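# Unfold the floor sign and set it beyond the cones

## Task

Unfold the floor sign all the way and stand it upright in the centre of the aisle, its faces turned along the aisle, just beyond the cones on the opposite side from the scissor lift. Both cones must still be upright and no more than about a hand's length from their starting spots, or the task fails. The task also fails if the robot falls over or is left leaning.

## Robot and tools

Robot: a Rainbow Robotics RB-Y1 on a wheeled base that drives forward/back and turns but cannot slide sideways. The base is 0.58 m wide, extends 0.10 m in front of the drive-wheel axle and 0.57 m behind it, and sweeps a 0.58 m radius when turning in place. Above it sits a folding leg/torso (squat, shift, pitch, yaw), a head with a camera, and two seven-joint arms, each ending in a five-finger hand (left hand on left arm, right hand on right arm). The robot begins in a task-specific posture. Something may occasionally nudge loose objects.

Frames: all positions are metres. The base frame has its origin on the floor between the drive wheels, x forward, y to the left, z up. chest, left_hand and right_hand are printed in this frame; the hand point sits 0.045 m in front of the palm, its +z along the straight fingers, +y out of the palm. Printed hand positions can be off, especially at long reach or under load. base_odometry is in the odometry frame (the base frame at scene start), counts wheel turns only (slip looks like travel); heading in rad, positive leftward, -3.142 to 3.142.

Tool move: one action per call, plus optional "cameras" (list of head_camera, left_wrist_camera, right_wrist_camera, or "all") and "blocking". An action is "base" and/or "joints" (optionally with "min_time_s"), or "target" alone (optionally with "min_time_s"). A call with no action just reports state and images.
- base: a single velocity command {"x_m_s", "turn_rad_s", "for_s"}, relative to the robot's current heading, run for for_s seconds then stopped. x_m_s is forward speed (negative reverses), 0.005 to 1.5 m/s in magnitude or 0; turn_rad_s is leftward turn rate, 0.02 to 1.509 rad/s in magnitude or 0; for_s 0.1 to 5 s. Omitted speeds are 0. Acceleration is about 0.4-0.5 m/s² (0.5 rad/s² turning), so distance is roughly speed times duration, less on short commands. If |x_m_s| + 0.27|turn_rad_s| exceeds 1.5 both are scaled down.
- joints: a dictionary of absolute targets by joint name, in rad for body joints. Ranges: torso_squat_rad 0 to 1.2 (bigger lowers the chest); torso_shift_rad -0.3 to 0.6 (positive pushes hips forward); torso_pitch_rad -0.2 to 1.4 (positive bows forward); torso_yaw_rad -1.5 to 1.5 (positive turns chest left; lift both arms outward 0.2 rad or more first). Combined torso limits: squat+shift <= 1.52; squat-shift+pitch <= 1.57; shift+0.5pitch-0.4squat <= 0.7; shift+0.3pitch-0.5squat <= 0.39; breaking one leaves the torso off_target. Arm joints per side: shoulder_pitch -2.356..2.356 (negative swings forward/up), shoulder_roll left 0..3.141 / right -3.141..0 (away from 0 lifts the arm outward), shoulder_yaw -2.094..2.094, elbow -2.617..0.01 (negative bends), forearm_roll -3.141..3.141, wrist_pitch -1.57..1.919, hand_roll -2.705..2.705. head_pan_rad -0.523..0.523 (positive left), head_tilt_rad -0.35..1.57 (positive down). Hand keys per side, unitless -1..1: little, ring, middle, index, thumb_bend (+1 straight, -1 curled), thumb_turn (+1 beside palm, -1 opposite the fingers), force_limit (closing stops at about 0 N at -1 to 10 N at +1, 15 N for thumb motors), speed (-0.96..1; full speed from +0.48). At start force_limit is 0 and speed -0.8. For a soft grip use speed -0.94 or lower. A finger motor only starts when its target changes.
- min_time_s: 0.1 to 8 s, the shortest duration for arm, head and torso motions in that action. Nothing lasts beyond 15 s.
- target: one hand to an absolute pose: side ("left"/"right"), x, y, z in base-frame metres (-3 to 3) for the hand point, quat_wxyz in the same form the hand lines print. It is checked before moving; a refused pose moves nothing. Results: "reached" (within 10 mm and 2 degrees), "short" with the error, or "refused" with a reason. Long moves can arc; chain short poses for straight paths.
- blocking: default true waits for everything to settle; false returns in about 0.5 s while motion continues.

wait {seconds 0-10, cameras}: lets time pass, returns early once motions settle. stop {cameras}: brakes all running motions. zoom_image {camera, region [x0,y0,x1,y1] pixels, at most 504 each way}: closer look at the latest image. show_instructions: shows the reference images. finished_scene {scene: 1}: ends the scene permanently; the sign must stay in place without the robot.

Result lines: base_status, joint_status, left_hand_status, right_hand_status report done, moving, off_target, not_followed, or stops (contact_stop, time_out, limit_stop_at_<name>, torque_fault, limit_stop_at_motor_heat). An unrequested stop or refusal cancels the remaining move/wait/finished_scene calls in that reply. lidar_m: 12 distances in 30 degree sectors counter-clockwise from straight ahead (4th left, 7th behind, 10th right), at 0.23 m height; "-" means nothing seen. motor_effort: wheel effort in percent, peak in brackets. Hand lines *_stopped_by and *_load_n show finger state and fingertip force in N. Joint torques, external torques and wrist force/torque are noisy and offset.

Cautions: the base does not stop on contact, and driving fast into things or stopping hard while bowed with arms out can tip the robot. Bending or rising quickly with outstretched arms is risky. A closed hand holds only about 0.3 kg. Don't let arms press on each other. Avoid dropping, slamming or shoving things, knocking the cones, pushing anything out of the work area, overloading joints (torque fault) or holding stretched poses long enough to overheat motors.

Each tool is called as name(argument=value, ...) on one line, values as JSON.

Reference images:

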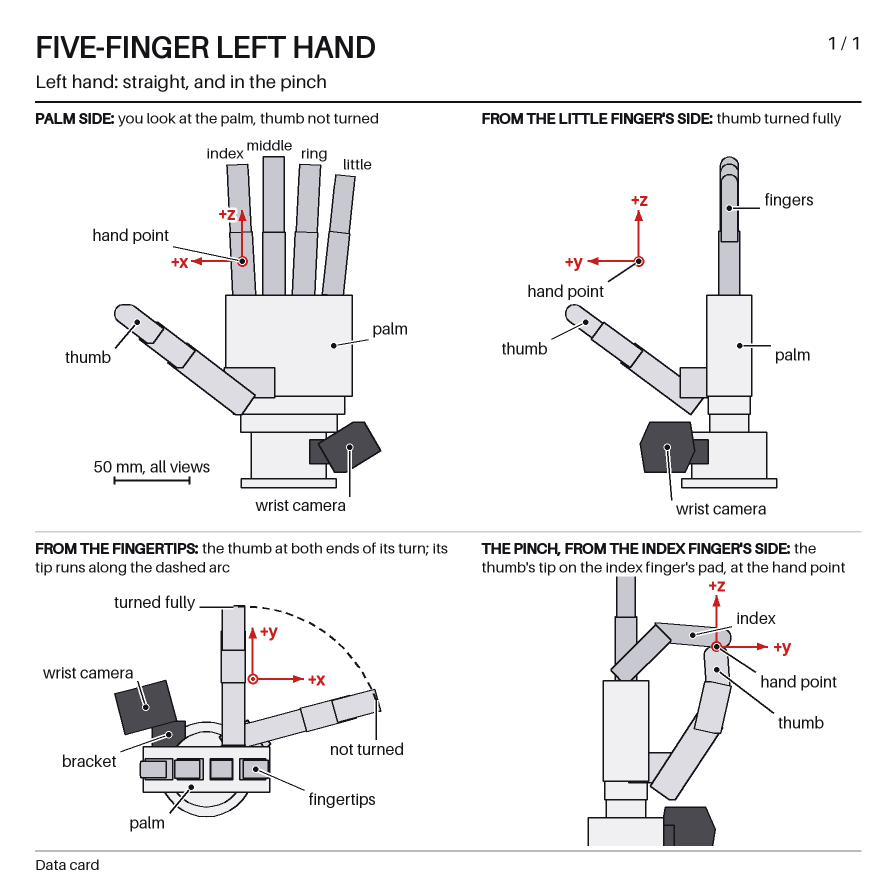

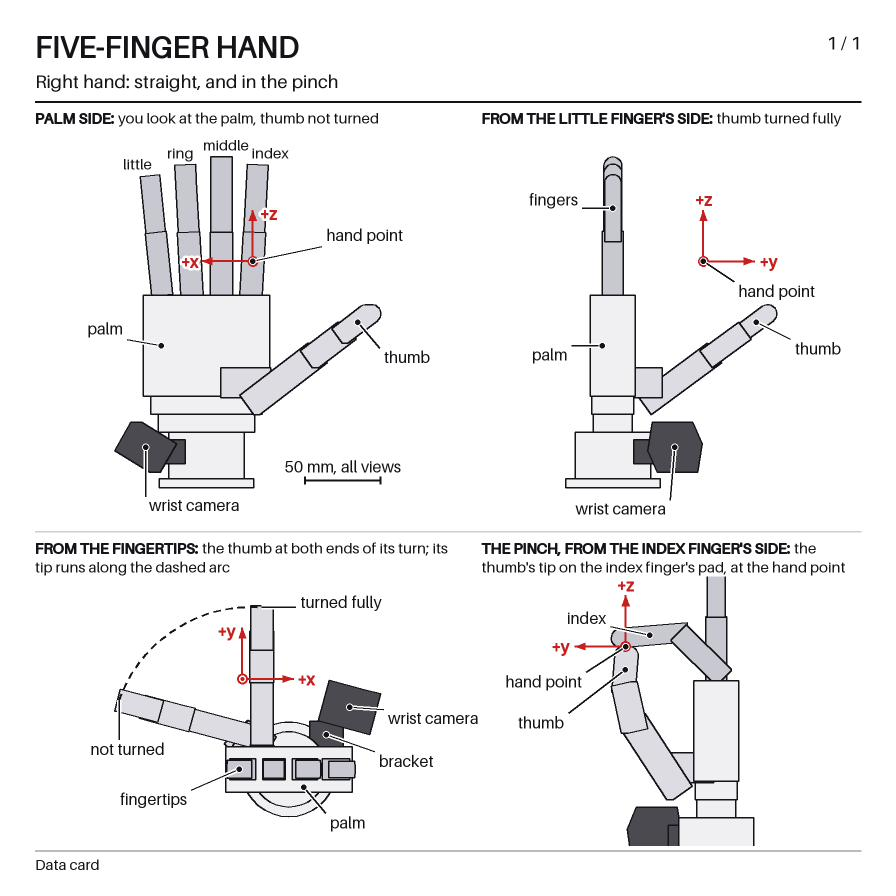

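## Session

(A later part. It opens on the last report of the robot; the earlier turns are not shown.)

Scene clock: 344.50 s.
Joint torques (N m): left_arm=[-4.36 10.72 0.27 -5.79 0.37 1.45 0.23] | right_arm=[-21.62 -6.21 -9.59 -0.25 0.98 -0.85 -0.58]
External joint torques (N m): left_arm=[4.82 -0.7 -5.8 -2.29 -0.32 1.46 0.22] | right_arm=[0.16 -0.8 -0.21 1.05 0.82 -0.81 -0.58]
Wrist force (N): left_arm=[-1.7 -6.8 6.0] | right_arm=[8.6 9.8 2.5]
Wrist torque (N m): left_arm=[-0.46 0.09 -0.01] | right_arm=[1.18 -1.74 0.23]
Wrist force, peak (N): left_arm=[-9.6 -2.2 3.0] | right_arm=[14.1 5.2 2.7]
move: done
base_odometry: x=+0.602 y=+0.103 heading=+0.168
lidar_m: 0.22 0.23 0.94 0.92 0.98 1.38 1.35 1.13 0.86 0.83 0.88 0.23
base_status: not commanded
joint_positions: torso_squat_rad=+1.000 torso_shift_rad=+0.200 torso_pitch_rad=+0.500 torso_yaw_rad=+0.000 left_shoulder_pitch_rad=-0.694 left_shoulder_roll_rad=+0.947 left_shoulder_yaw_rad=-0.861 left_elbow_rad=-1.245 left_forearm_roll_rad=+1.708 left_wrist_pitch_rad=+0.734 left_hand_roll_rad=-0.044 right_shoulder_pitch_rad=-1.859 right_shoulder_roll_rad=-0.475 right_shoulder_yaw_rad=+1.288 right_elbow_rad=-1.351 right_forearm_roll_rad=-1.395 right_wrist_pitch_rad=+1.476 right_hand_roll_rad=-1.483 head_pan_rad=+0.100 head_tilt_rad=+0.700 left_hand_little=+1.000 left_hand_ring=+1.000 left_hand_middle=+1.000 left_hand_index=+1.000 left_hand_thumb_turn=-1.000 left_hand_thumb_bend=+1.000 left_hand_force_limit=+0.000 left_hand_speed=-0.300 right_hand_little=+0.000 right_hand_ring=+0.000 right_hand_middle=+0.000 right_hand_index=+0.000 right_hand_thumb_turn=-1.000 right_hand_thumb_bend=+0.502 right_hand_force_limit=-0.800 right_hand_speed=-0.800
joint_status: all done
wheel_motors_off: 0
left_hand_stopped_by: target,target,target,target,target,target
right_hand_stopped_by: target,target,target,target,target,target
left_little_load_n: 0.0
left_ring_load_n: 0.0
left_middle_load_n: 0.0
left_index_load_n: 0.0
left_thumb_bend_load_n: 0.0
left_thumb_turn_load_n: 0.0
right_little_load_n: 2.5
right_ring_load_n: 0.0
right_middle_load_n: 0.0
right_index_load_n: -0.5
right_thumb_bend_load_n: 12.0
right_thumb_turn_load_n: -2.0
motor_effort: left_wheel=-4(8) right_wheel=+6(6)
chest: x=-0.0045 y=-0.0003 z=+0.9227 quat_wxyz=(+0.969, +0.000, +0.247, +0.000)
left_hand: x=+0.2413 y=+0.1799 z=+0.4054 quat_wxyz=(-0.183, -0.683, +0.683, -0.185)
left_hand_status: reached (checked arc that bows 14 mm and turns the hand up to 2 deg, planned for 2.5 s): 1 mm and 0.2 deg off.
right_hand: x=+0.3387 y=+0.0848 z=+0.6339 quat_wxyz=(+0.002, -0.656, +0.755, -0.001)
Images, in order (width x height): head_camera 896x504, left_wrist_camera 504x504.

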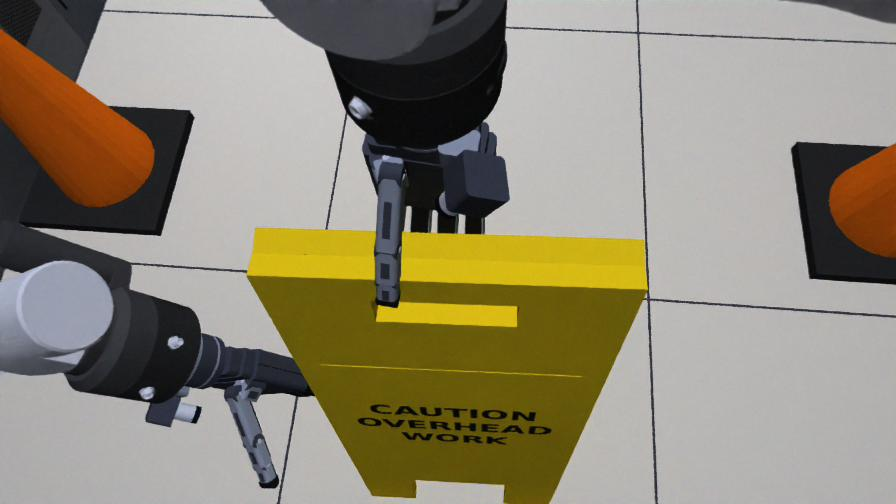

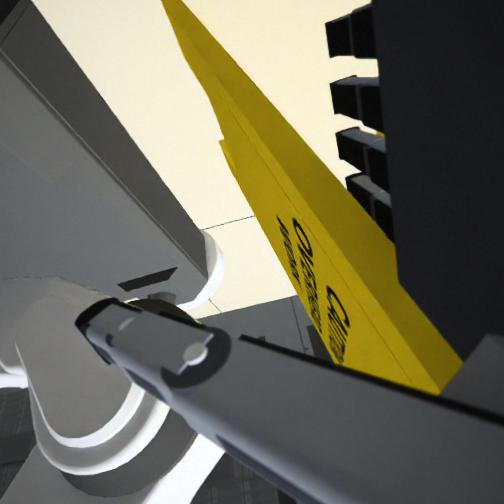

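move(target={"side": "left", "x": 0.30, "y": 0.176, "z": 0.405, "quat_wxyz": [0.183, 0.683, -0.683, 0.183]}, min_time_s=1.5)

move(target={"side": "left", "x": 0.345, "y": 0.172, "z": 0.405, "quat_wxyz": [0.183, 0.683, -0.683, 0.183]}, min_time_s=1.5, cameras=["head_camera", "left_wrist_camera"])

Scene clock: 347.73 s.
Joint torques (N m): left_arm=[-11.71 10.87 6.15 -3 1.04 0.38 0.01] | right_arm=[-20.61 -5.57 -9.58 -0.83 0.46 -0.67 -0.43]
External joint torques (N m): left_arm=[0.61 -0.22 0.43 0.05 0.27 0.28 -0.01] | right_arm=[1.17 -0.16 -0.21 0.47 0.3 -0.63 -0.43]
Wrist force (N): left_arm=[-0.4 -0.2 6.1] | right_arm=[6.5 6.4 -0.4]
Wrist torque (N m): left_arm=[-0.52 0.09 0.06] | right_arm=[1.43 -1.32 0.66]
Wrist force, peak (N): left_arm=[-3.8 -7.1 6.5] | right_arm=[8.7 10.3 2.5]
move: done
base_odometry: x=+0.602 y=+0.103 heading=+0.168
lidar_m: 0.23 0.24 0.95 0.92 0.98 1.38 1.34 1.13 0.86 0.83 0.88 0.24
base_status: not commanded
joint_positions: torso_squat_rad=+1.000 torso_shift_rad=+0.200 torso_pitch_rad=+0.500 torso_yaw_rad=+0.000 left_shoulder_pitch_rad=-0.871 left_shoulder_roll_rad=+0.814 left_shoulder_yaw_rad=-0.834 left_elbow_rad=-0.939 left_forearm_roll_rad=+1.755 left_wrist_pitch_rad=+0.865 left_hand_roll_rad=-0.157 right_shoulder_pitch_rad=-1.859 right_shoulder_roll_rad=-0.475 right_shoulder_yaw_rad=+1.288 right_elbow_rad=-1.351 right_forearm_roll_rad=-1.395 right_wrist_pitch_rad=+1.476 right_hand_roll_rad=-1.483 head_pan_rad=+0.100 head_tilt_rad=+0.700 left_hand_little=+1.000 left_hand_ring=+1.000 left_hand_middle=+1.000 left_hand_index=+1.000 left_hand_thumb_turn=-1.000 left_hand_thumb_bend=+1.000 left_hand_force_limit=+0.000 left_hand_speed=-0.300 right_hand_little=+0.000 right_hand_ring=+0.000 right_hand_middle=+0.000 right_hand_index=+0.000 right_hand_thumb_turn=-1.000 right_hand_thumb_bend=+0.502 right_hand_force_limit=-0.800 right_hand_speed=-0.800
joint_status: all done
wheel_motors_off: 0
left_hand_stopped_by: target,target,target,target,target,target
right_hand_stopped_by: target,target,target,target,target,target
left_little_load_n: 0.0
left_ring_load_n: 0.0
left_middle_load_n: 0.0
left_index_load_n: 0.0
left_thumb_bend_load_n: 0.0
left_thumb_turn_load_n: 0.0
right_little_load_n: 0.5
right_ring_load_n: 0.0
right_middle_load_n: 0.0
right_index_load_n: 1.5
right_thumb_bend_load_n: 6.0
right_thumb_turn_load_n: 0.0
motor_effort: left_wheel=-7(9) right_wheel=+6(6)
chest: x=-0.0045 y=-0.0003 z=+0.9227 quat_wxyz=(+0.969, +0.000, +0.247, +0.000)
left_hand: x=+0.2996 y=+0.1759 z=+0.4051 quat_wxyz=(-0.182, -0.683, +0.683, -0.183)
left_hand_status: reached (checked arc that bows 13 mm and turns the hand up to 2 deg, planned for 1.5 s): 0 mm and 0.1 deg off.
right_hand: x=+0.3389 y=+0.0847 z=+0.6339 quat_wxyz=(+0.002, -0.656, +0.755, -0.001)
pictures: none

Scene clock: 349.57 s.
Joint torques (N m): left_arm=[-15.07 9.97 5.69 -2.16 1.48 0.2 0.18] | right_arm=[-20.53 -4.85 -9.96 -2.01 -0.31 -0.49 -0.25]
External joint torques (N m): left_arm=[0.13 -0.28 1.91 0.27 0.68 -0.1 0.16] | right_arm=[1.25 0.57 -0.58 -0.7 -0.47 -0.45 -0.25]
Wrist force (N): left_arm=[-1.1 0.1 7.0] | right_arm=[6.5 1.9 0.7]
Wrist torque (N m): left_arm=[-0.70 0.14 0.05] | right_arm=[1.36 -1.41 0.61]
Wrist force, peak (N): left_arm=[-1.1 0.1 7.0] | right_arm=[7.4 6.3 -0.5]
move: done
base_odometry: x=+0.602 y=+0.103 heading=+0.168
lidar_m: 0.23 0.25 0.94 0.92 0.98 1.38 1.35 1.14 0.86 0.83 0.88 0.24
base_status: not commanded
joint_positions: torso_squat_rad=+1.000 torso_shift_rad=+0.200 torso_pitch_rad=+0.500 torso_yaw_rad=+0.000 left_shoulder_pitch_rad=-1.071 left_shoulder_roll_rad=+0.636 left_shoulder_yaw_rad=-0.794 left_elbow_rad=-0.492 left_forearm_roll_rad=+1.804 left_wrist_pitch_rad=+0.985 left_hand_roll_rad=-0.367 right_shoulder_pitch_rad=-1.859 right_shoulder_roll_rad=-0.475 right_shoulder_yaw_rad=+1.288 right_elbow_rad=-1.350 right_forearm_roll_rad=-1.395 right_wrist_pitch_rad=+1.476 right_hand_roll_rad=-1.483 head_pan_rad=+0.100 head_tilt_rad=+0.700 left_hand_little=+1.000 left_hand_ring=+1.000 left_hand_middle=+1.000 left_hand_index=+1.000 left_hand_thumb_turn=-1.000 left_hand_thumb_bend=+1.000 left_hand_force_limit=+0.000 left_hand_speed=-0.300 right_hand_little=+0.000 right_hand_ring=+0.000 right_hand_middle=+0.000 right_hand_index=+0.000 right_hand_thumb_turn=-1.000 right_hand_thumb_bend=+0.501 right_hand_force_limit=-0.800 right_hand_speed=-0.800
joint_status: all done
wheel_motors_off: 0
left_hand_stopped_by: target,target,target,target,target,target
right_hand_stopped_by: target,target,target,target,target,target
left_little_load_n: 0.0
left_ring_load_n: 0.0
left_middle_load_n: 0.0
left_index_load_n: 0.0
left_thumb_bend_load_n: 0.0
left_thumb_turn_load_n: 0.0
right_little_load_n: 0.5
right_ring_load_n: 0.0
right_middle_load_n: 0.0
right_index_load_n: 3.0
right_thumb_bend_load_n: 4.0
right_thumb_turn_load_n: 0.0
motor_effort: left_wheel=-5(9) right_wheel=+6(6)
chest: x=-0.0045 y=-0.0003 z=+0.9227 quat_wxyz=(+0.969, +0.000, +0.247, +0.000)
left_hand: x=+0.3443 y=+0.1720 z=+0.4051 quat_wxyz=(-0.181, -0.684, +0.683, -0.183)
left_hand_status: reached (checked arc that bows 19 mm and turns the hand up to 3 deg, planned for 1.5 s): 1 mm and 0.3 deg off.
right_hand: x=+0.3392 y=+0.0847 z=+0.6340 quat_wxyz=(+0.002, -0.656, +0.755, -0.001)
Images, in order (width x height): head_camera 896x504, left_wrist_camera 504x504.

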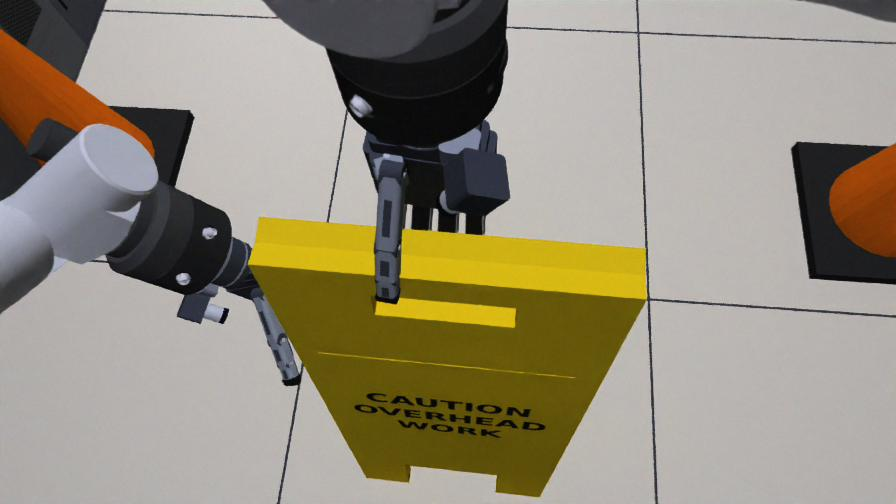

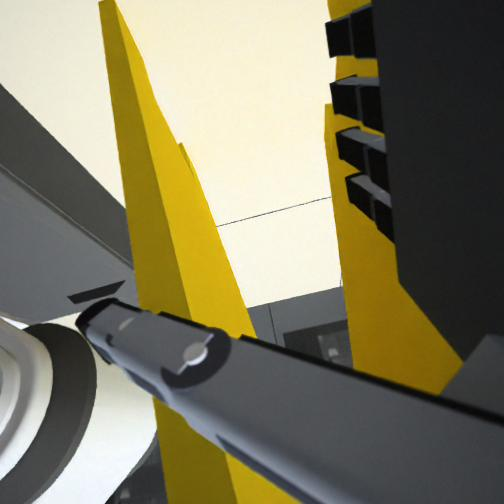

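move(joints={"right_hand_force_limit": -0.4, "right_hand_speed": -0.9, "right_hand_index": -0.35, "right_hand_middle": -0.35, "right_hand_ring": -0.35, "right_hand_little": -0.35}, cameras=["head_camera", "right_wrist_camera"])

Scene clock: 351.60 s.
Joint torques (N m): left_arm=[-14.93 10.01 5.32 -2.31 1.45 0.06 0.22] | right_arm=[-22.18 -4.75 -9.71 -2.03 -0.48 -0.21 -0.11]
External joint torques (N m): left_arm=[0.27 -0.24 1.54 0.11 0.65 -0.24 0.2] | right_arm=[-0.39 0.67 -0.33 -0.73 -0.64 -0.17 -0.11]
Wrist force (N): left_arm=[-1.7 0.7 5.8] | right_arm=[5.6 3.8 8.8]
Wrist torque (N m): left_arm=[-0.50 0.24 -0.02] | right_arm=[1.15 -1.71 0.65]
Wrist force, peak (N): left_arm=[-2.0 1.3 6.3] | right_arm=[5.6 4.0 9.7]
move: off_target
base_odometry: x=+0.602 y=+0.103 heading=+0.168
lidar_m: 0.22 0.25 0.94 0.93 0.97 1.38 1.34 1.13 0.86 0.83 0.88 0.24
base_status: not commanded
joint_positions: torso_squat_rad=+1.000 torso_shift_rad=+0.200 torso_pitch_rad=+0.500 torso_yaw_rad=+0.000 left_shoulder_pitch_rad=-1.071 left_shoulder_roll_rad=+0.636 left_shoulder_yaw_rad=-0.794 left_elbow_rad=-0.492 left_forearm_roll_rad=+1.804 left_wrist_pitch_rad=+0.985 left_hand_roll_rad=-0.367 right_shoulder_pitch_rad=-1.859 right_shoulder_roll_rad=-0.475 right_shoulder_yaw_rad=+1.288 right_elbow_rad=-1.350 right_forearm_roll_rad=-1.395 right_wrist_pitch_rad=+1.476 right_hand_roll_rad=-1.483 head_pan_rad=+0.100 head_tilt_rad=+0.700 left_hand_little=+1.000 left_hand_ring=+1.000 left_hand_middle=+1.000 left_hand_index=+1.000 left_hand_thumb_turn=-1.000 left_hand_thumb_bend=+1.000 left_hand_force_limit=+0.000 left_hand_speed=-0.300 right_hand_little=-0.063 right_hand_ring=-0.064 right_hand_middle=-0.082 right_hand_index=-0.007 right_hand_thumb_turn=-1.000 right_hand_thumb_bend=+0.502 right_hand_force_limit=-0.400 right_hand_speed=-0.900
joint_status: right_hand_little off_target (ended at -0.063, target -0.350); right_hand_ring off_target (ended at -0.064, target -0.350); right_hand_middle off_target (ended at -0.082, target -0.350); right_hand_index off_target (ended at -0.007, target -0.350); the others done
wheel_motors_off: 0
left_hand_stopped_by: target,target,target,target,target,target
right_hand_stopped_by: force,force,force,force,target,target
left_little_load_n: 0.0
left_ring_load_n: 0.0
left_middle_load_n: 0.0
left_index_load_n: 0.0
left_thumb_bend_load_n: 0.0
left_thumb_turn_load_n: 0.0
right_little_load_n: 3.0
right_ring_load_n: 2.0
right_middle_load_n: 4.5
right_index_load_n: 3.5
right_thumb_bend_load_n: 6.0
right_thumb_turn_load_n: 0.5
motor_effort: left_wheel=-6(8) right_wheel=+6(6)
chest: x=-0.0045 y=-0.0003 z=+0.9227 quat_wxyz=(+0.969, +0.000, +0.247, +0.000)
left_hand: x=+0.3443 y=+0.1720 z=+0.4051 quat_wxyz=(-0.181, -0.684, +0.683, -0.183)
right_hand: x=+0.3391 y=+0.0846 z=+0.6339 quat_wxyz=(+0.002, -0.656, +0.755, -0.001)
Images, in order (width x height): head_camera 896x504, right_wrist_camera 504x504.

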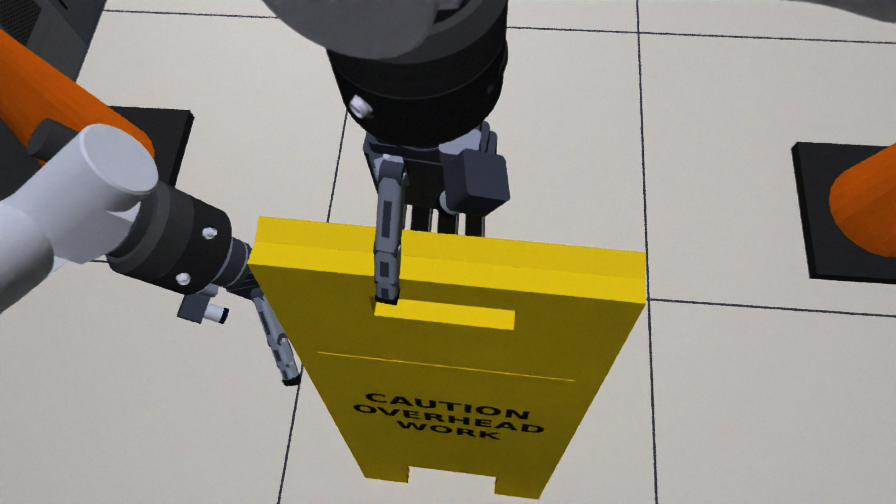

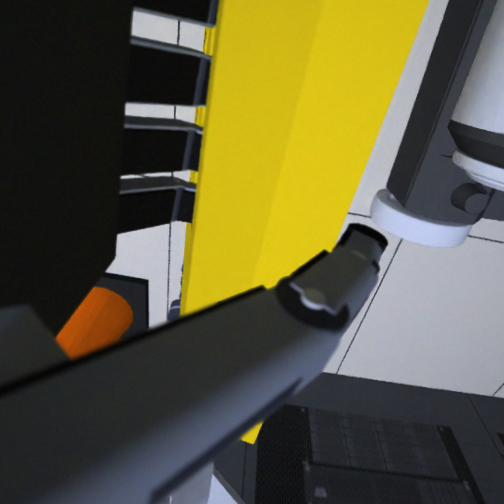

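move(target={"side": "left", "x": 0.28, "y": 0.176, "z": 0.405, "quat_wxyz": [0.183, 0.683, -0.683, 0.183]}, min_time_s=1.8)

move(target={"side": "left", "x": 0.235, "y": 0.18, "z": 0.4, "quat_wxyz": [0.183, 0.683, -0.683, 0.183]}, min_time_s=2.0, cameras=["head_camera", "left_wrist_camera"])

Scene clock: 354.00 s.
Joint torques (N m): left_arm=[-9.62 12.06 2.85 -4.55 0.78 -0.27 0.46] | right_arm=[-21.94 -4.7 -9.64 -1.86 -0.25 -0.19 -0.15]
External joint torques (N m): left_arm=[1.65 0.89 -3.07 -1.28 0.01 -0.35 0.45] | right_arm=[-0.15 0.72 -0.26 -0.55 -0.41 -0.14 -0.15]
Wrist force (N): left_arm=[-0.8 0.3 5.3] | right_arm=[5.9 4.8 8.5]
Wrist torque (N m): left_arm=[-0.35 0.11 0.06] | right_arm=[1.11 -1.85 0.61]
Wrist force, peak (N): left_arm=[-1.4 -0.5 6.4] | right_arm=[5.9 4.3 10.0]
move: done
base_odometry: x=+0.602 y=+0.103 heading=+0.168
lidar_m: 0.23 0.25 0.95 0.92 0.98 1.38 1.34 1.13 0.86 0.83 0.87 0.24
base_status: not commanded
joint_positions: torso_squat_rad=+1.000 torso_shift_rad=+0.200 torso_pitch_rad=+0.500 torso_yaw_rad=+0.000 left_shoulder_pitch_rad=-0.807 left_shoulder_roll_rad=+0.852 left_shoulder_yaw_rad=-0.828 left_elbow_rad=-1.040 left_forearm_roll_rad=+1.740 left_wrist_pitch_rad=+0.837 left_hand_roll_rad=-0.126 right_shoulder_pitch_rad=-1.859 right_shoulder_roll_rad=-0.475 right_shoulder_yaw_rad=+1.288 right_elbow_rad=-1.350 right_forearm_roll_rad=-1.395 right_wrist_pitch_rad=+1.476 right_hand_roll_rad=-1.483 head_pan_rad=+0.100 head_tilt_rad=+0.700 left_hand_little=+1.000 left_hand_ring=+1.000 left_hand_middle=+1.000 left_hand_index=+1.000 left_hand_thumb_turn=-1.000 left_hand_thumb_bend=+1.000 left_hand_force_limit=+0.000 left_hand_speed=-0.300 right_hand_little=-0.063 right_hand_ring=-0.064 right_hand_middle=-0.082 right_hand_index=-0.007 right_hand_thumb_turn=-1.000 right_hand_thumb_bend=+0.502 right_hand_force_limit=-0.400 right_hand_speed=-0.900
joint_status: all done
wheel_motors_off: 0
left_hand_stopped_by: target,target,target,target,target,target
right_hand_stopped_by: force,force,force,force,target,target
left_little_load_n: 0.0
left_ring_load_n: 0.0
left_middle_load_n: 0.0
left_index_load_n: 0.0
left_thumb_bend_load_n: 0.0
left_thumb_turn_load_n: 0.0
right_little_load_n: 3.0
right_ring_load_n: 2.0
right_middle_load_n: 3.5
right_index_load_n: 3.0
right_thumb_bend_load_n: 6.5
right_thumb_turn_load_n: 0.0
motor_effort: left_wheel=-4(8) right_wheel=+6(6)
chest: x=-0.0045 y=-0.0003 z=+0.9227 quat_wxyz=(+0.969, +0.000, +0.247, +0.000)
left_hand: x=+0.2801 y=+0.1753 z=+0.4055 quat_wxyz=(-0.187, -0.682, +0.683, -0.185)
left_hand_status: reached (checked arc that bows 24 mm and turns the hand up to 3 deg, planned for 1.8 s): 1 mm and 0.5 deg off.
right_hand: x=+0.3391 y=+0.0846 z=+0.6338 quat_wxyz=(+0.002, -0.656, +0.755, -0.001)
pictures: none

Scene clock: 356.33 s.
Joint torques (N m): left_arm=[-3.33 10.59 -0.93 -6.06 0.31 1.87 0.15] | right_arm=[-21.93 -6.88 -9.25 0.22 1.25 -0.42 -0.68]
External joint torques (N m): left_arm=[5.62 -0.72 -6.87 -2.5 -0.39 1.85 0.14] | right_arm=[-0.15 -1.47 0.13 1.53 1.09 -0.38 -0.68]
Wrist force (N): left_arm=[-2.5 -7.8 5.8] | right_arm=[8.8 10.6 0.1]
Wrist torque (N m): left_arm=[-0.39 0.17 -0.09] | right_arm=[1.23 -1.80 0.01]
Wrist force, peak (N): left_arm=[-2.6 -9.0 6.5] | right_arm=[9.2 11.7 0.7]
move: done
base_odometry: x=+0.602 y=+0.103 heading=+0.168
lidar_m: 0.21 0.23 0.95 0.92 0.97 1.38 1.35 1.14 0.86 0.83 0.88 0.22
base_status: not commanded
joint_positions: torso_squat_rad=+1.000 torso_shift_rad=+0.200 torso_pitch_rad=+0.500 torso_yaw_rad=+0.000 left_shoulder_pitch_rad=-0.677 left_shoulder_roll_rad=+0.931 left_shoulder_yaw_rad=-0.845 left_elbow_rad=-1.232 left_forearm_roll_rad=+1.701 left_wrist_pitch_rad=+0.736 left_hand_roll_rad=-0.062 right_shoulder_pitch_rad=-1.859 right_shoulder_roll_rad=-0.475 right_shoulder_yaw_rad=+1.288 right_elbow_rad=-1.351 right_forearm_roll_rad=-1.396 right_wrist_pitch_rad=+1.476 right_hand_roll_rad=-1.483 head_pan_rad=+0.100 head_tilt_rad=+0.700 left_hand_little=+1.000 left_hand_ring=+1.000 left_hand_middle=+1.000 left_hand_index=+1.000 left_hand_thumb_turn=-1.000 left_hand_thumb_bend=+1.000 left_hand_force_limit=+0.000 left_hand_speed=-0.300 right_hand_little=-0.063 right_hand_ring=-0.064 right_hand_middle=-0.082 right_hand_index=-0.008 right_hand_thumb_turn=-1.000 right_hand_thumb_bend=+0.503 right_hand_force_limit=-0.400 right_hand_speed=-0.900
joint_status: all done
wheel_motors_off: 0
left_hand_stopped_by: target,target,target,target,target,target
right_hand_stopped_by: force,force,force,force,target,target
left_little_load_n: 0.0
left_ring_load_n: 0.0
left_middle_load_n: 0.0
left_index_load_n: 0.5
left_thumb_bend_load_n: 0.0
left_thumb_turn_load_n: -0.5
right_little_load_n: 4.0
right_ring_load_n: 0.0
right_middle_load_n: 0.0
right_index_load_n: -0.5
right_thumb_bend_load_n: 17.5
right_thumb_turn_load_n: -3.5
motor_effort: left_wheel=-5(9) right_wheel=+6(6)
chest: x=-0.0045 y=-0.0003 z=+0.9227 quat_wxyz=(+0.969, +0.000, +0.247, +0.000)
left_hand: x=+0.2365 y=+0.1797 z=+0.4008 quat_wxyz=(-0.185, -0.682, +0.683, -0.185)
left_hand_status: reached (checked arc that bows 8 mm and turns the hand up to 1 deg, planned for 2.0 s): 2 mm and 0.3 deg off.
right_hand: x=+0.3386 y=+0.0848 z=+0.6338 quat_wxyz=(+0.002, -0.656, +0.755, -0.001)
Images, in order (width x height): head_camera 896x504, left_wrist_camera 504x504.

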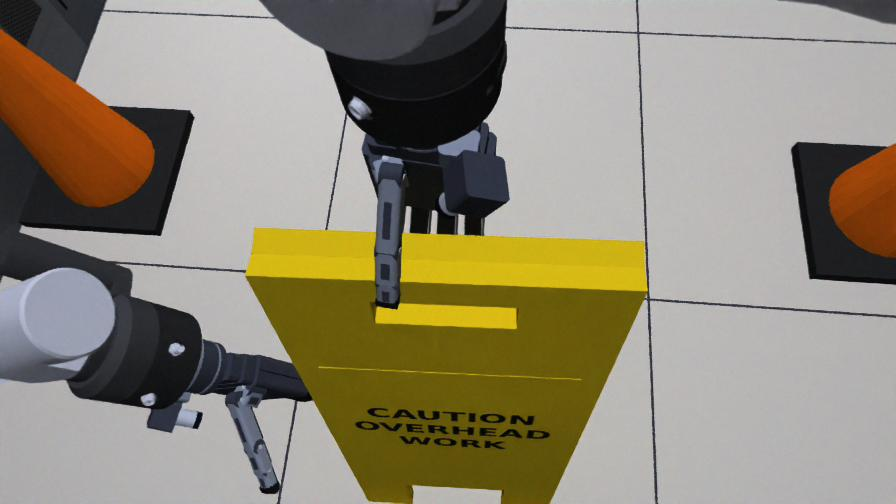

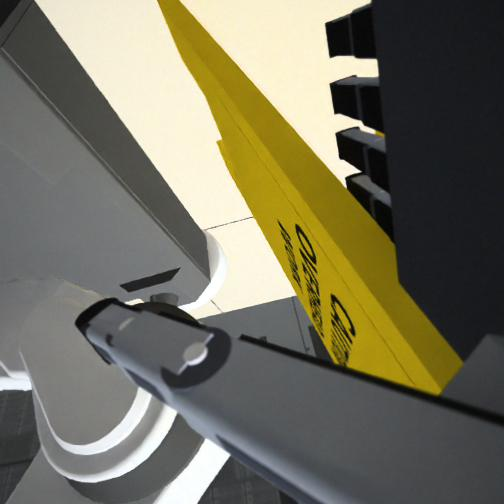

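move(target={"side": "left", "x": 0.28, "y": 0.178, "z": 0.402, "quat_wxyz": [0.183, 0.683, -0.683, 0.183]}, min_time_s=1.5)

move(target={"side": "right", "x": 0.31, "y": 0.085, "z": 0.630, "quat_wxyz": [0, -0.6569, 0.754, 0]}, min_time_s=2.0, cameras=["head_camera", "left_wrist_camera"])

Scene clock: 359.43 s.
Joint torques (N m): left_arm=[-11.17 10.56 7.14 -3.17 1.21 0.08 -0.04] | right_arm=[-21.72 -6.44 -9.62 -1.19 0.15 0 -0.27]
External joint torques (N m): left_arm=[-0.01 -0.62 1.23 0.09 0.46 0.02 -0.05] | right_arm=[0.07 -1.03 -0.25 0.12 -0.01 0.04 -0.27]
Wrist force (N): left_arm=[-0.8 0.3 5.4] | right_arm=[5.2 4.8 5.5]
Wrist torque (N m): left_arm=[-0.35 0.17 0.00] | right_arm=[1.23 -1.71 0.58]
Wrist force, peak (N): left_arm=[-4.1 -9.0 6.7] | right_arm=[9.0 11.2 0.7]
move: done
base_odometry: x=+0.602 y=+0.103 heading=+0.168
lidar_m: 0.23 0.25 0.94 0.92 0.97 1.39 1.35 1.14 0.85 0.83 0.87 0.23
base_status: not commanded
joint_positions: torso_squat_rad=+1.000 torso_shift_rad=+0.200 torso_pitch_rad=+0.500 torso_yaw_rad=+0.000 left_shoulder_pitch_rad=-0.802 left_shoulder_roll_rad=+0.855 left_shoulder_yaw_rad=-0.832 left_elbow_rad=-1.049 left_forearm_roll_rad=+1.725 left_wrist_pitch_rad=+0.822 left_hand_roll_rad=-0.113 right_shoulder_pitch_rad=-1.859 right_shoulder_roll_rad=-0.475 right_shoulder_yaw_rad=+1.288 right_elbow_rad=-1.350 right_forearm_roll_rad=-1.395 right_wrist_pitch_rad=+1.476 right_hand_roll_rad=-1.483 head_pan_rad=+0.100 head_tilt_rad=+0.700 left_hand_little=+1.000 left_hand_ring=+1.000 left_hand_middle=+1.000 left_hand_index=+1.000 left_hand_thumb_turn=-1.000 left_hand_thumb_bend=+1.000 left_hand_force_limit=+0.000 left_hand_speed=-0.300 right_hand_little=-0.063 right_hand_ring=-0.064 right_hand_middle=-0.082 right_hand_index=-0.007 right_hand_thumb_turn=-1.000 right_hand_thumb_bend=+0.502 right_hand_force_limit=-0.400 right_hand_speed=-0.900
joint_status: all done
wheel_motors_off: 0
left_hand_stopped_by: target,target,target,target,target,target
right_hand_stopped_by: force,force,force,force,target,target
left_little_load_n: 0.0
left_ring_load_n: 0.0
left_middle_load_n: 0.0
left_index_load_n: 0.0
left_thumb_bend_load_n: 0.0
left_thumb_turn_load_n: 0.0
right_little_load_n: 2.0
right_ring_load_n: 0.5
right_middle_load_n: 2.0
right_index_load_n: 3.0
right_thumb_bend_load_n: 6.5
right_thumb_turn_load_n: 0.5
motor_effort: left_wheel=-3(8) right_wheel=+6(7)
chest: x=-0.0045 y=-0.0003 z=+0.9227 quat_wxyz=(+0.969, +0.000, +0.247, +0.000)
left_hand: x=+0.2793 y=+0.1777 z=+0.4023 quat_wxyz=(-0.181, -0.684, +0.683, -0.183)
left_hand_status: reached (checked arc that bows 7 mm and turns the hand up to 1 deg, planned for 1.5 s): 1 mm and 0.2 deg off.
right_hand: x=+0.3389 y=+0.0848 z=+0.6339 quat_wxyz=(+0.002, -0.656, +0.755, -0.001)
pictures: none

Scene clock: 361.77 s.
Joint torques (N m): left_arm=[-10.94 10.5 7.48 -3.29 1.16 0.14 0.1] | right_arm=[-19.15 -6.14 -7.52 -2.59 0.23 0.02 -0.19]
External joint torques (N m): left_arm=[0.22 -0.68 1.56 -0.03 0.42 0.08 0.09] | right_arm=[1.82 -1.11 2.14 -1.1 0.09 0.05 -0.19]
Wrist force (N): left_arm=[-0.7 -0.3 5.2] | right_arm=[5.5 4.4 1.6]
Wrist torque (N m): left_arm=[-0.45 0.16 0.02] | right_arm=[1.20 -1.45 0.47]
Wrist force, peak (N): left_arm=[-1.4 -0.1 6.4] | right_arm=[5.2 5.0 5.6]
move: done
base_odometry: x=+0.602 y=+0.103 heading=+0.168
lidar_m: 0.21 0.24 0.95 0.92 0.97 1.39 1.35 1.13 0.84 0.82 0.88 0.23
base_status: not commanded
joint_positions: torso_squat_rad=+1.000 torso_shift_rad=+0.200 torso_pitch_rad=+0.500 torso_yaw_rad=+0.000 left_shoulder_pitch_rad=-0.802 left_shoulder_roll_rad=+0.855 left_shoulder_yaw_rad=-0.832 left_elbow_rad=-1.049 left_forearm_roll_rad=+1.725 left_wrist_pitch_rad=+0.822 left_hand_roll_rad=-0.113 right_shoulder_pitch_rad=-1.839 right_shoulder_roll_rad=-0.491 right_shoulder_yaw_rad=+1.299 right_elbow_rad=-1.468 right_forearm_roll_rad=-1.387 right_wrist_pitch_rad=+1.484 right_hand_roll_rad=-1.573 head_pan_rad=+0.100 head_tilt_rad=+0.700 left_hand_little=+1.000 left_hand_ring=+1.000 left_hand_middle=+1.000 left_hand_index=+1.000 left_hand_thumb_turn=-1.000 left_hand_thumb_bend=+1.000 left_hand_force_limit=+0.000 left_hand_speed=-0.300 right_hand_little=-0.064 right_hand_ring=-0.064 right_hand_middle=-0.082 right_hand_index=-0.008 right_hand_thumb_turn=-1.000 right_hand_thumb_bend=+0.500 right_hand_force_limit=-0.400 right_hand_speed=-0.900
joint_status: all done
wheel_motors_off: 0
left_hand_stopped_by: target,target,target,target,target,target
right_hand_stopped_by: force,force,force,force,target,target
left_little_load_n: 0.0
left_ring_load_n: 0.0
left_middle_load_n: 0.0
left_index_load_n: 0.0
left_thumb_bend_load_n: 0.0
left_thumb_turn_load_n: 0.0
right_little_load_n: 0.0
right_ring_load_n: 0.0
right_middle_load_n: 0.0
right_index_load_n: 0.0
right_thumb_bend_load_n: 0.0
right_thumb_turn_load_n: 0.0
motor_effort: left_wheel=-5(9) right_wheel=+6(6)
chest: x=-0.0045 y=-0.0003 z=+0.9227 quat_wxyz=(+0.969, +0.000, +0.247, +0.000)
left_hand: x=+0.2793 y=+0.1777 z=+0.4023 quat_wxyz=(-0.181, -0.684, +0.683, -0.183)
right_hand: x=+0.3103 y=+0.0846 z=+0.6302 quat_wxyz=(-0.005, -0.659, +0.753, +0.002)
right_hand_status: reached (checked arc that bows 2 mm and turns the hand up to 1 deg, planned for 2.0 s): 1 mm and 0.6 deg off.
Images, in order (width x height): head_camera 896x504, left_wrist_camera 504x504.

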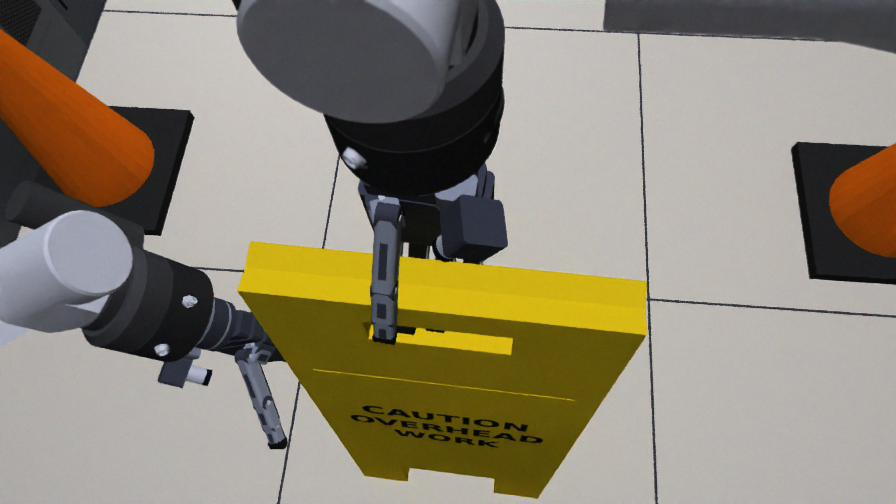

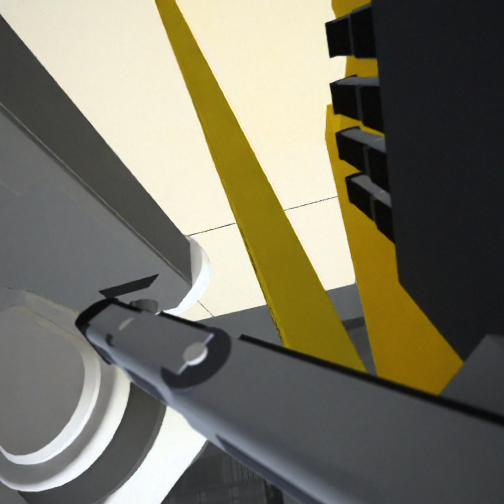

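move(joints={"right_hand_speed": -0.5, "right_hand_thumb_bend": 1.0, "right_hand_index": 0.02, "right_hand_middle": 0.02, "right_hand_ring": 0.02, "right_hand_little": 0.02})

move(joints={"right_hand_thumb_turn": 1.0}, cameras=["head_camera", "right_wrist_camera"])

Scene clock: 367.93 s.
Joint torques (N m): left_arm=[-11.02 10.78 6.78 -3.09 1.13 0.24 -0.09] | right_arm=[-18.66 -5.85 -7.86 -2.51 0.29 0.01 -0.25]
External joint torques (N m): left_arm=[0.14 -0.4 0.87 0.17 0.38 0.18 -0.1] | right_arm=[2.3 -0.82 1.8 -1.03 0.16 0.04 -0.25]
Wrist force (N): left_arm=[-0.9 0.2 4.9] | right_arm=[5.7 5.1 1.3]
Wrist torque (N m): left_arm=[-0.35 0.11 0.00] | right_arm=[1.22 -1.38 0.51]
Wrist force, peak (N): left_arm=[-1.0 -0.4 6.4] | right_arm=[5.5 5.3 1.3]
move: done
base_odometry: x=+0.602 y=+0.103 heading=+0.168
lidar_m: 0.23 0.24 0.94 0.92 0.98 1.39 1.35 1.14 0.86 0.83 0.88 0.23
base_status: not commanded
joint_positions: torso_squat_rad=+1.000 torso_shift_rad=+0.200 torso_pitch_rad=+0.500 torso_yaw_rad=+0.000 left_shoulder_pitch_rad=-0.802 left_shoulder_roll_rad=+0.855 left_shoulder_yaw_rad=-0.832 left_elbow_rad=-1.049 left_forearm_roll_rad=+1.725 left_wrist_pitch_rad=+0.822 left_hand_roll_rad=-0.113 right_shoulder_pitch_rad=-1.839 right_shoulder_roll_rad=-0.491 right_shoulder_yaw_rad=+1.299 right_elbow_rad=-1.468 right_forearm_roll_rad=-1.387 right_wrist_pitch_rad=+1.484 right_hand_roll_rad=-1.573 head_pan_rad=+0.100 head_tilt_rad=+0.700 left_hand_little=+1.000 left_hand_ring=+1.000 left_hand_middle=+1.000 left_hand_index=+1.000 left_hand_thumb_turn=-1.000 left_hand_thumb_bend=+1.000 left_hand_force_limit=+0.000 left_hand_speed=-0.300 right_hand_little=+0.020 right_hand_ring=+0.020 right_hand_middle=+0.020 right_hand_index=+0.020 right_hand_thumb_turn=-1.000 right_hand_thumb_bend=+1.000 right_hand_force_limit=-0.400 right_hand_speed=-0.500
joint_status: all done
wheel_motors_off: 0
left_hand_stopped_by: target,target,target,target,target,target
right_hand_stopped_by: target,target,target,target,target,target
left_little_load_n: 0.0
left_ring_load_n: 0.0
left_middle_load_n: 0.0
left_index_load_n: 0.0
left_thumb_bend_load_n: 0.0
left_thumb_turn_load_n: 0.0
right_little_load_n: 0.0
right_ring_load_n: 0.0
right_middle_load_n: 0.0
right_index_load_n: 0.0
right_thumb_bend_load_n: 0.0
right_thumb_turn_load_n: -0.5
motor_effort: left_wheel=-7(9) right_wheel=+6(6)
chest: x=-0.0045 y=-0.0003 z=+0.9227 quat_wxyz=(+0.969, +0.000, +0.247, +0.000)
left_hand: x=+0.2793 y=+0.1777 z=+0.4023 quat_wxyz=(-0.181, -0.684, +0.683, -0.183)
right_hand: x=+0.3103 y=+0.0846 z=+0.6302 quat_wxyz=(-0.005, -0.659, +0.752, +0.002)
pictures: none

Scene clock: 370.50 s.
Joint torques (N m): left_arm=[-8.73 10.83 5.12 -4.18 1.28 1.14 0.05] | right_arm=[-20.51 -7.27 -9.03 0.04 1.08 -0.3 -0.96]
External joint torques (N m): left_arm=[2.45 -0.36 -0.8 -0.91 0.53 1.08 0.04] | right_arm=[0.45 -2.25 0.64 1.53 0.94 -0.26 -0.96]
Wrist force (N): left_arm=[-3.1 -6.7 6.0] | right_arm=[6.4 10.1 1.4]
Wrist torque (N m): left_arm=[-0.77 0.26 -0.19] | right_arm=[1.41 -1.54 -0.38]
Wrist force, peak (N): left_arm=[-3.3 -7.1 6.8] | right_arm=[7.5 11.3 0.9]
move: off_target
base_odometry: x=+0.602 y=+0.103 heading=+0.168
lidar_m: 0.15 0.20 0.95 0.93 0.98 1.39 1.35 1.13 0.85 0.83 0.89 0.15
base_status: not commanded
joint_positions: torso_squat_rad=+1.000 torso_shift_rad=+0.200 torso_pitch_rad=+0.500 torso_yaw_rad=+0.000 left_shoulder_pitch_rad=-0.802 left_shoulder_roll_rad=+0.855 left_shoulder_yaw_rad=-0.831 left_elbow_rad=-1.049 left_forearm_roll_rad=+1.725 left_wrist_pitch_rad=+0.822 left_hand_roll_rad=-0.113 right_shoulder_pitch_rad=-1.839 right_shoulder_roll_rad=-0.491 right_shoulder_yaw_rad=+1.299 right_elbow_rad=-1.469 right_forearm_roll_rad=-1.387 right_wrist_pitch_rad=+1.484 right_hand_roll_rad=-1.572 head_pan_rad=+0.100 head_tilt_rad=+0.700 left_hand_little=+1.000 left_hand_ring=+1.000 left_hand_middle=+1.000 left_hand_index=+1.000 left_hand_thumb_turn=-1.000 left_hand_thumb_bend=+1.000 left_hand_force_limit=+0.000 left_hand_speed=-0.300 right_hand_little=+0.020 right_hand_ring=+0.020 right_hand_middle=+0.020 right_hand_index=+0.020 right_hand_thumb_turn=+0.970 right_hand_thumb_bend=+1.000 right_hand_force_limit=-0.400 right_hand_speed=-0.500
joint_status: right_hand_thumb_turn off_target (ended at +0.970, target +1.000)
wheel_motors_off: 0
left_hand_stopped_by: target,target,target,target,target,target
right_hand_stopped_by: target,target,target,target,target,stalled
left_little_load_n: 0.0
left_ring_load_n: 0.0
left_middle_load_n: 0.0
left_index_load_n: 0.0
left_thumb_bend_load_n: -0.5
left_thumb_turn_load_n: 0.0
right_little_load_n: 0.0
right_ring_load_n: 0.0
right_middle_load_n: 0.0
right_index_load_n: 2.5
right_thumb_bend_load_n: 0.5
right_thumb_turn_load_n: -17.0
motor_effort: left_wheel=-2(9) right_wheel=+6(6)
chest: x=-0.0045 y=-0.0003 z=+0.9227 quat_wxyz=(+0.969, +0.000, +0.247, +0.000)
left_hand: x=+0.2799 y=+0.1778 z=+0.4025 quat_wxyz=(-0.181, -0.684, +0.683, -0.183)
right_hand: x=+0.3098 y=+0.0845 z=+0.6300 quat_wxyz=(-0.005, -0.659, +0.752, +0.002)
Images, in order (width x height): head_camera 896x504, right_wrist_camera 504x504.

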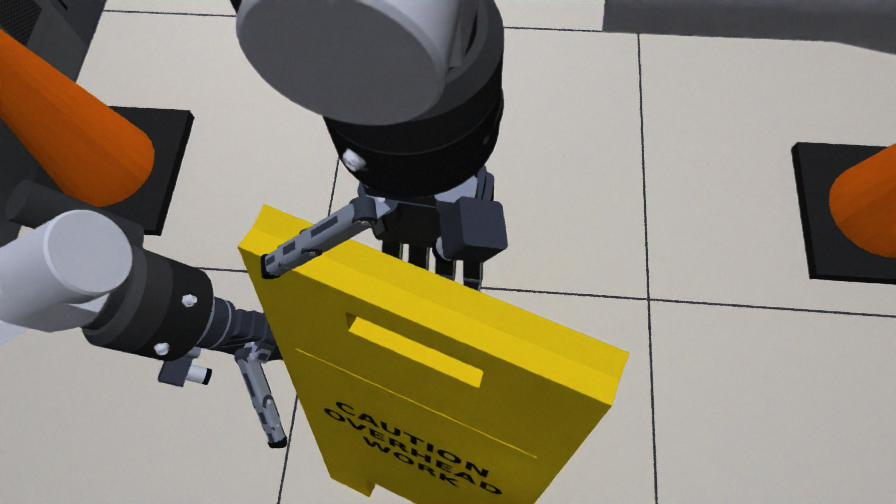

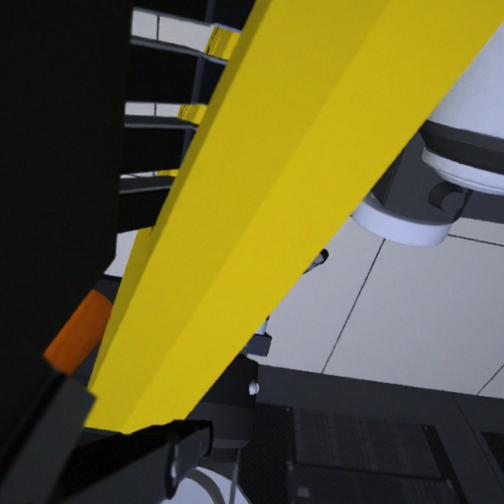

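move(joints={"right_hand_thumb_turn": -1.0}, cameras=["head_camera"])

Scene clock: 373.67 s.
Joint torques (N m): left_arm=[-8.72 10.02 5.35 -4.08 1.13 0.28 -0.01] | right_arm=[-20.49 -6.39 -8.69 -1.05 0.36 -0.14 -0.27]
External joint torques (N m): left_arm=[2.45 -1.17 -0.57 -0.81 0.38 0.23 -0.03] | right_arm=[0.47 -1.36 0.97 0.43 0.23 -0.1 -0.27]
Wrist force (N): left_arm=[-1.0 -0.3 5.8] | right_arm=[5.3 4.2 1.2]
Wrist torque (N m): left_arm=[-0.49 0.18 0.04] | right_arm=[1.07 -1.34 0.46]
Wrist force, peak (N): left_arm=[-3.6 -7.2 6.4] | right_arm=[7.0 10.7 1.5]
move: done
base_odometry: x=+0.602 y=+0.103 heading=+0.168
lidar_m: 0.16 0.20 0.95 0.93 0.97 1.38 1.34 1.14 0.86 0.83 0.87 0.16
base_status: not commanded
joint_positions: torso_squat_rad=+1.000 torso_shift_rad=+0.200 torso_pitch_rad=+0.500 torso_yaw_rad=+0.000 left_shoulder_pitch_rad=-0.802 left_shoulder_roll_rad=+0.855 left_shoulder_yaw_rad=-0.831 left_elbow_rad=-1.049 left_forearm_roll_rad=+1.725 left_wrist_pitch_rad=+0.822 left_hand_roll_rad=-0.113 right_shoulder_pitch_rad=-1.839 right_shoulder_roll_rad=-0.491 right_shoulder_yaw_rad=+1.299 right_elbow_rad=-1.468 right_forearm_roll_rad=-1.387 right_wrist_pitch_rad=+1.484 right_hand_roll_rad=-1.573 head_pan_rad=+0.100 head_tilt_rad=+0.700 left_hand_little=+1.000 left_hand_ring=+1.000 left_hand_middle=+1.000 left_hand_index=+1.000 left_hand_thumb_turn=-1.000 left_hand_thumb_bend=+1.000 left_hand_force_limit=+0.000 left_hand_speed=-0.300 right_hand_little=+0.020 right_hand_ring=+0.020 right_hand_middle=+0.020 right_hand_index=+0.020 right_hand_thumb_turn=-1.000 right_hand_thumb_bend=+1.000 right_hand_force_limit=-0.400 right_hand_speed=-0.500
joint_status: all done
wheel_motors_off: 0
left_hand_stopped_by: target,target,target,target,target,target
right_hand_stopped_by: target,target,target,target,target,target
left_little_load_n: -0.5
left_ring_load_n: 0.0
left_middle_load_n: 0.0
left_index_load_n: 0.0
left_thumb_bend_load_n: 0.0
left_thumb_turn_load_n: 0.0
right_little_load_n: 0.0
right_ring_load_n: 0.0
right_middle_load_n: 0.0
right_index_load_n: 0.0
right_thumb_bend_load_n: 0.0
right_thumb_turn_load_n: 0.0
motor_effort: left_wheel=-2(9) right_wheel=+6(6)
chest: x=-0.0045 y=-0.0003 z=+0.9227 quat_wxyz=(+0.969, +0.000, +0.247, +0.000)
left_hand: x=+0.2798 y=+0.1777 z=+0.4025 quat_wxyz=(-0.181, -0.684, +0.683, -0.183)
right_hand: x=+0.3100 y=+0.0845 z=+0.6300 quat_wxyz=(-0.005, -0.659, +0.752, +0.002)
Images, in order (width x height): head_camera 896x504.

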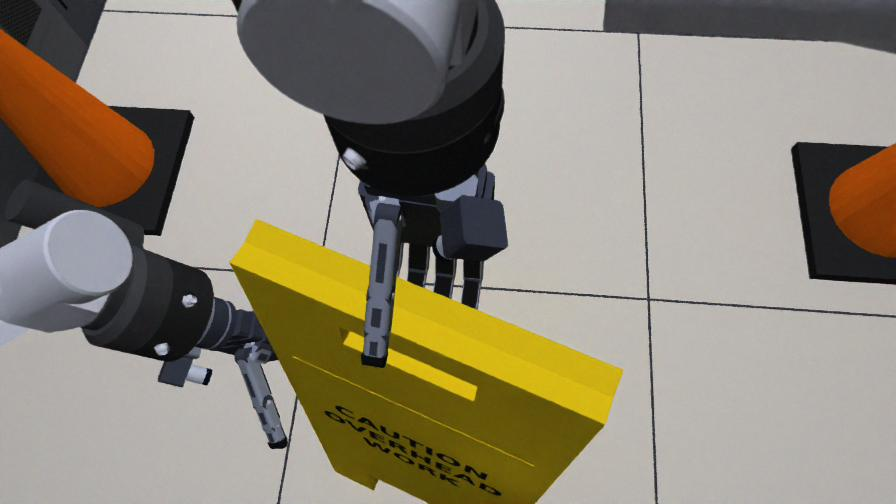

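move(joints={"right_hand_force_limit": -0.5, "right_hand_speed": -0.85, "right_hand_thumb_bend": 0.3}, cameras=["head_camera"])

Scene clock: 377.33 s.
Joint torques (N m): left_arm=[-8.95 10.3 5.06 -4.01 1.24 0.02 0.09] | right_arm=[-20.14 -6.11 -9.06 -1.15 0.5 0.01 -0.16]
External joint torques (N m): left_arm=[2.22 -0.89 -0.86 -0.74 0.5 -0.04 0.08] | right_arm=[0.82 -1.09 0.6 0.34 0.37 0.04 -0.16]
Wrist force (N): left_arm=[-0.6 -1.4 5.1] | right_arm=[5.8 7.2 -1.6]
Wrist torque (N m): left_arm=[-0.55 0.08 0.01] | right_arm=[1.21 -1.41 0.57]
Wrist force, peak (N): left_arm=[-0.5 -0.7 6.6] | right_arm=[5.8 7.9 -2.0]
move: off_target
base_odometry: x=+0.602 y=+0.103 heading=+0.168
lidar_m: 0.16 0.21 0.95 0.93 0.98 1.38 1.35 1.14 0.85 0.83 0.88 0.17
base_status: not commanded
joint_positions: torso_squat_rad=+1.000 torso_shift_rad=+0.200 torso_pitch_rad=+0.500 torso_yaw_rad=+0.000 left_shoulder_pitch_rad=-0.802 left_shoulder_roll_rad=+0.855 left_shoulder_yaw_rad=-0.831 left_elbow_rad=-1.049 left_forearm_roll_rad=+1.725 left_wrist_pitch_rad=+0.822 left_hand_roll_rad=-0.113 right_shoulder_pitch_rad=-1.839 right_shoulder_roll_rad=-0.491 right_shoulder_yaw_rad=+1.299 right_elbow_rad=-1.468 right_forearm_roll_rad=-1.387 right_wrist_pitch_rad=+1.484 right_hand_roll_rad=-1.573 head_pan_rad=+0.100 head_tilt_rad=+0.700 left_hand_little=+1.000 left_hand_ring=+1.000 left_hand_middle=+1.000 left_hand_index=+1.000 left_hand_thumb_turn=-1.000 left_hand_thumb_bend=+1.000 left_hand_force_limit=+0.000 left_hand_speed=-0.300 right_hand_little=+0.020 right_hand_ring=+0.020 right_hand_middle=+0.020 right_hand_index=+0.020 right_hand_thumb_turn=-1.000 right_hand_thumb_bend=+0.666 right_hand_force_limit=-0.500 right_hand_speed=-0.850
joint_status: right_hand_thumb_bend off_target (ended at +0.666, target +0.300); the others done
wheel_motors_off: 0
left_hand_stopped_by: target,target,target,target,target,target
right_hand_stopped_by: target,target,target,target,force,target
left_little_load_n: 0.0
left_ring_load_n: 0.0
left_middle_load_n: 0.0
left_index_load_n: 0.0
left_thumb_bend_load_n: 0.0
left_thumb_turn_load_n: -0.5
right_little_load_n: 0.0
right_ring_load_n: 0.0
right_middle_load_n: 0.0
right_index_load_n: 0.5
right_thumb_bend_load_n: 4.0
right_thumb_turn_load_n: 0.5
motor_effort: left_wheel=-4(8) right_wheel=+6(6)
chest: x=-0.0045 y=-0.0003 z=+0.9227 quat_wxyz=(+0.969, +0.000, +0.247, +0.000)
left_hand: x=+0.2798 y=+0.1777 z=+0.4025 quat_wxyz=(-0.181, -0.684, +0.683, -0.183)
right_hand: x=+0.3100 y=+0.0845 z=+0.6300 quat_wxyz=(-0.005, -0.659, +0.752, +0.002)
Images, in order (width x height): head_camera 896x504.

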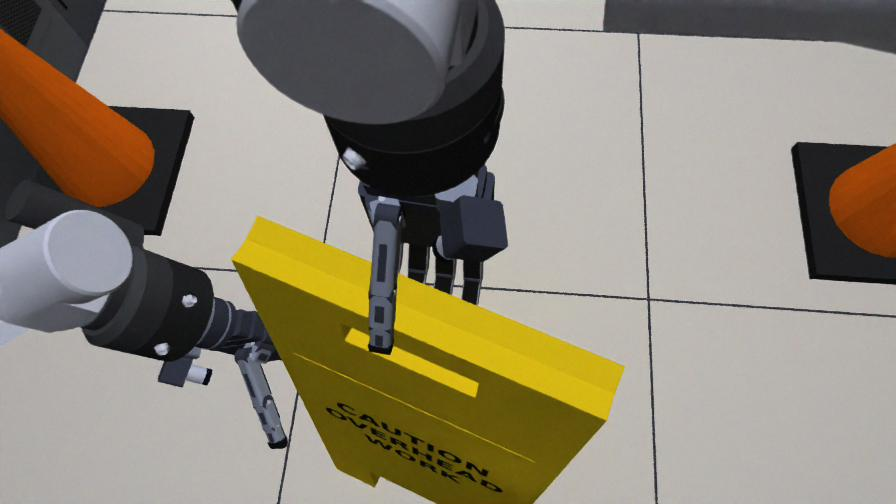

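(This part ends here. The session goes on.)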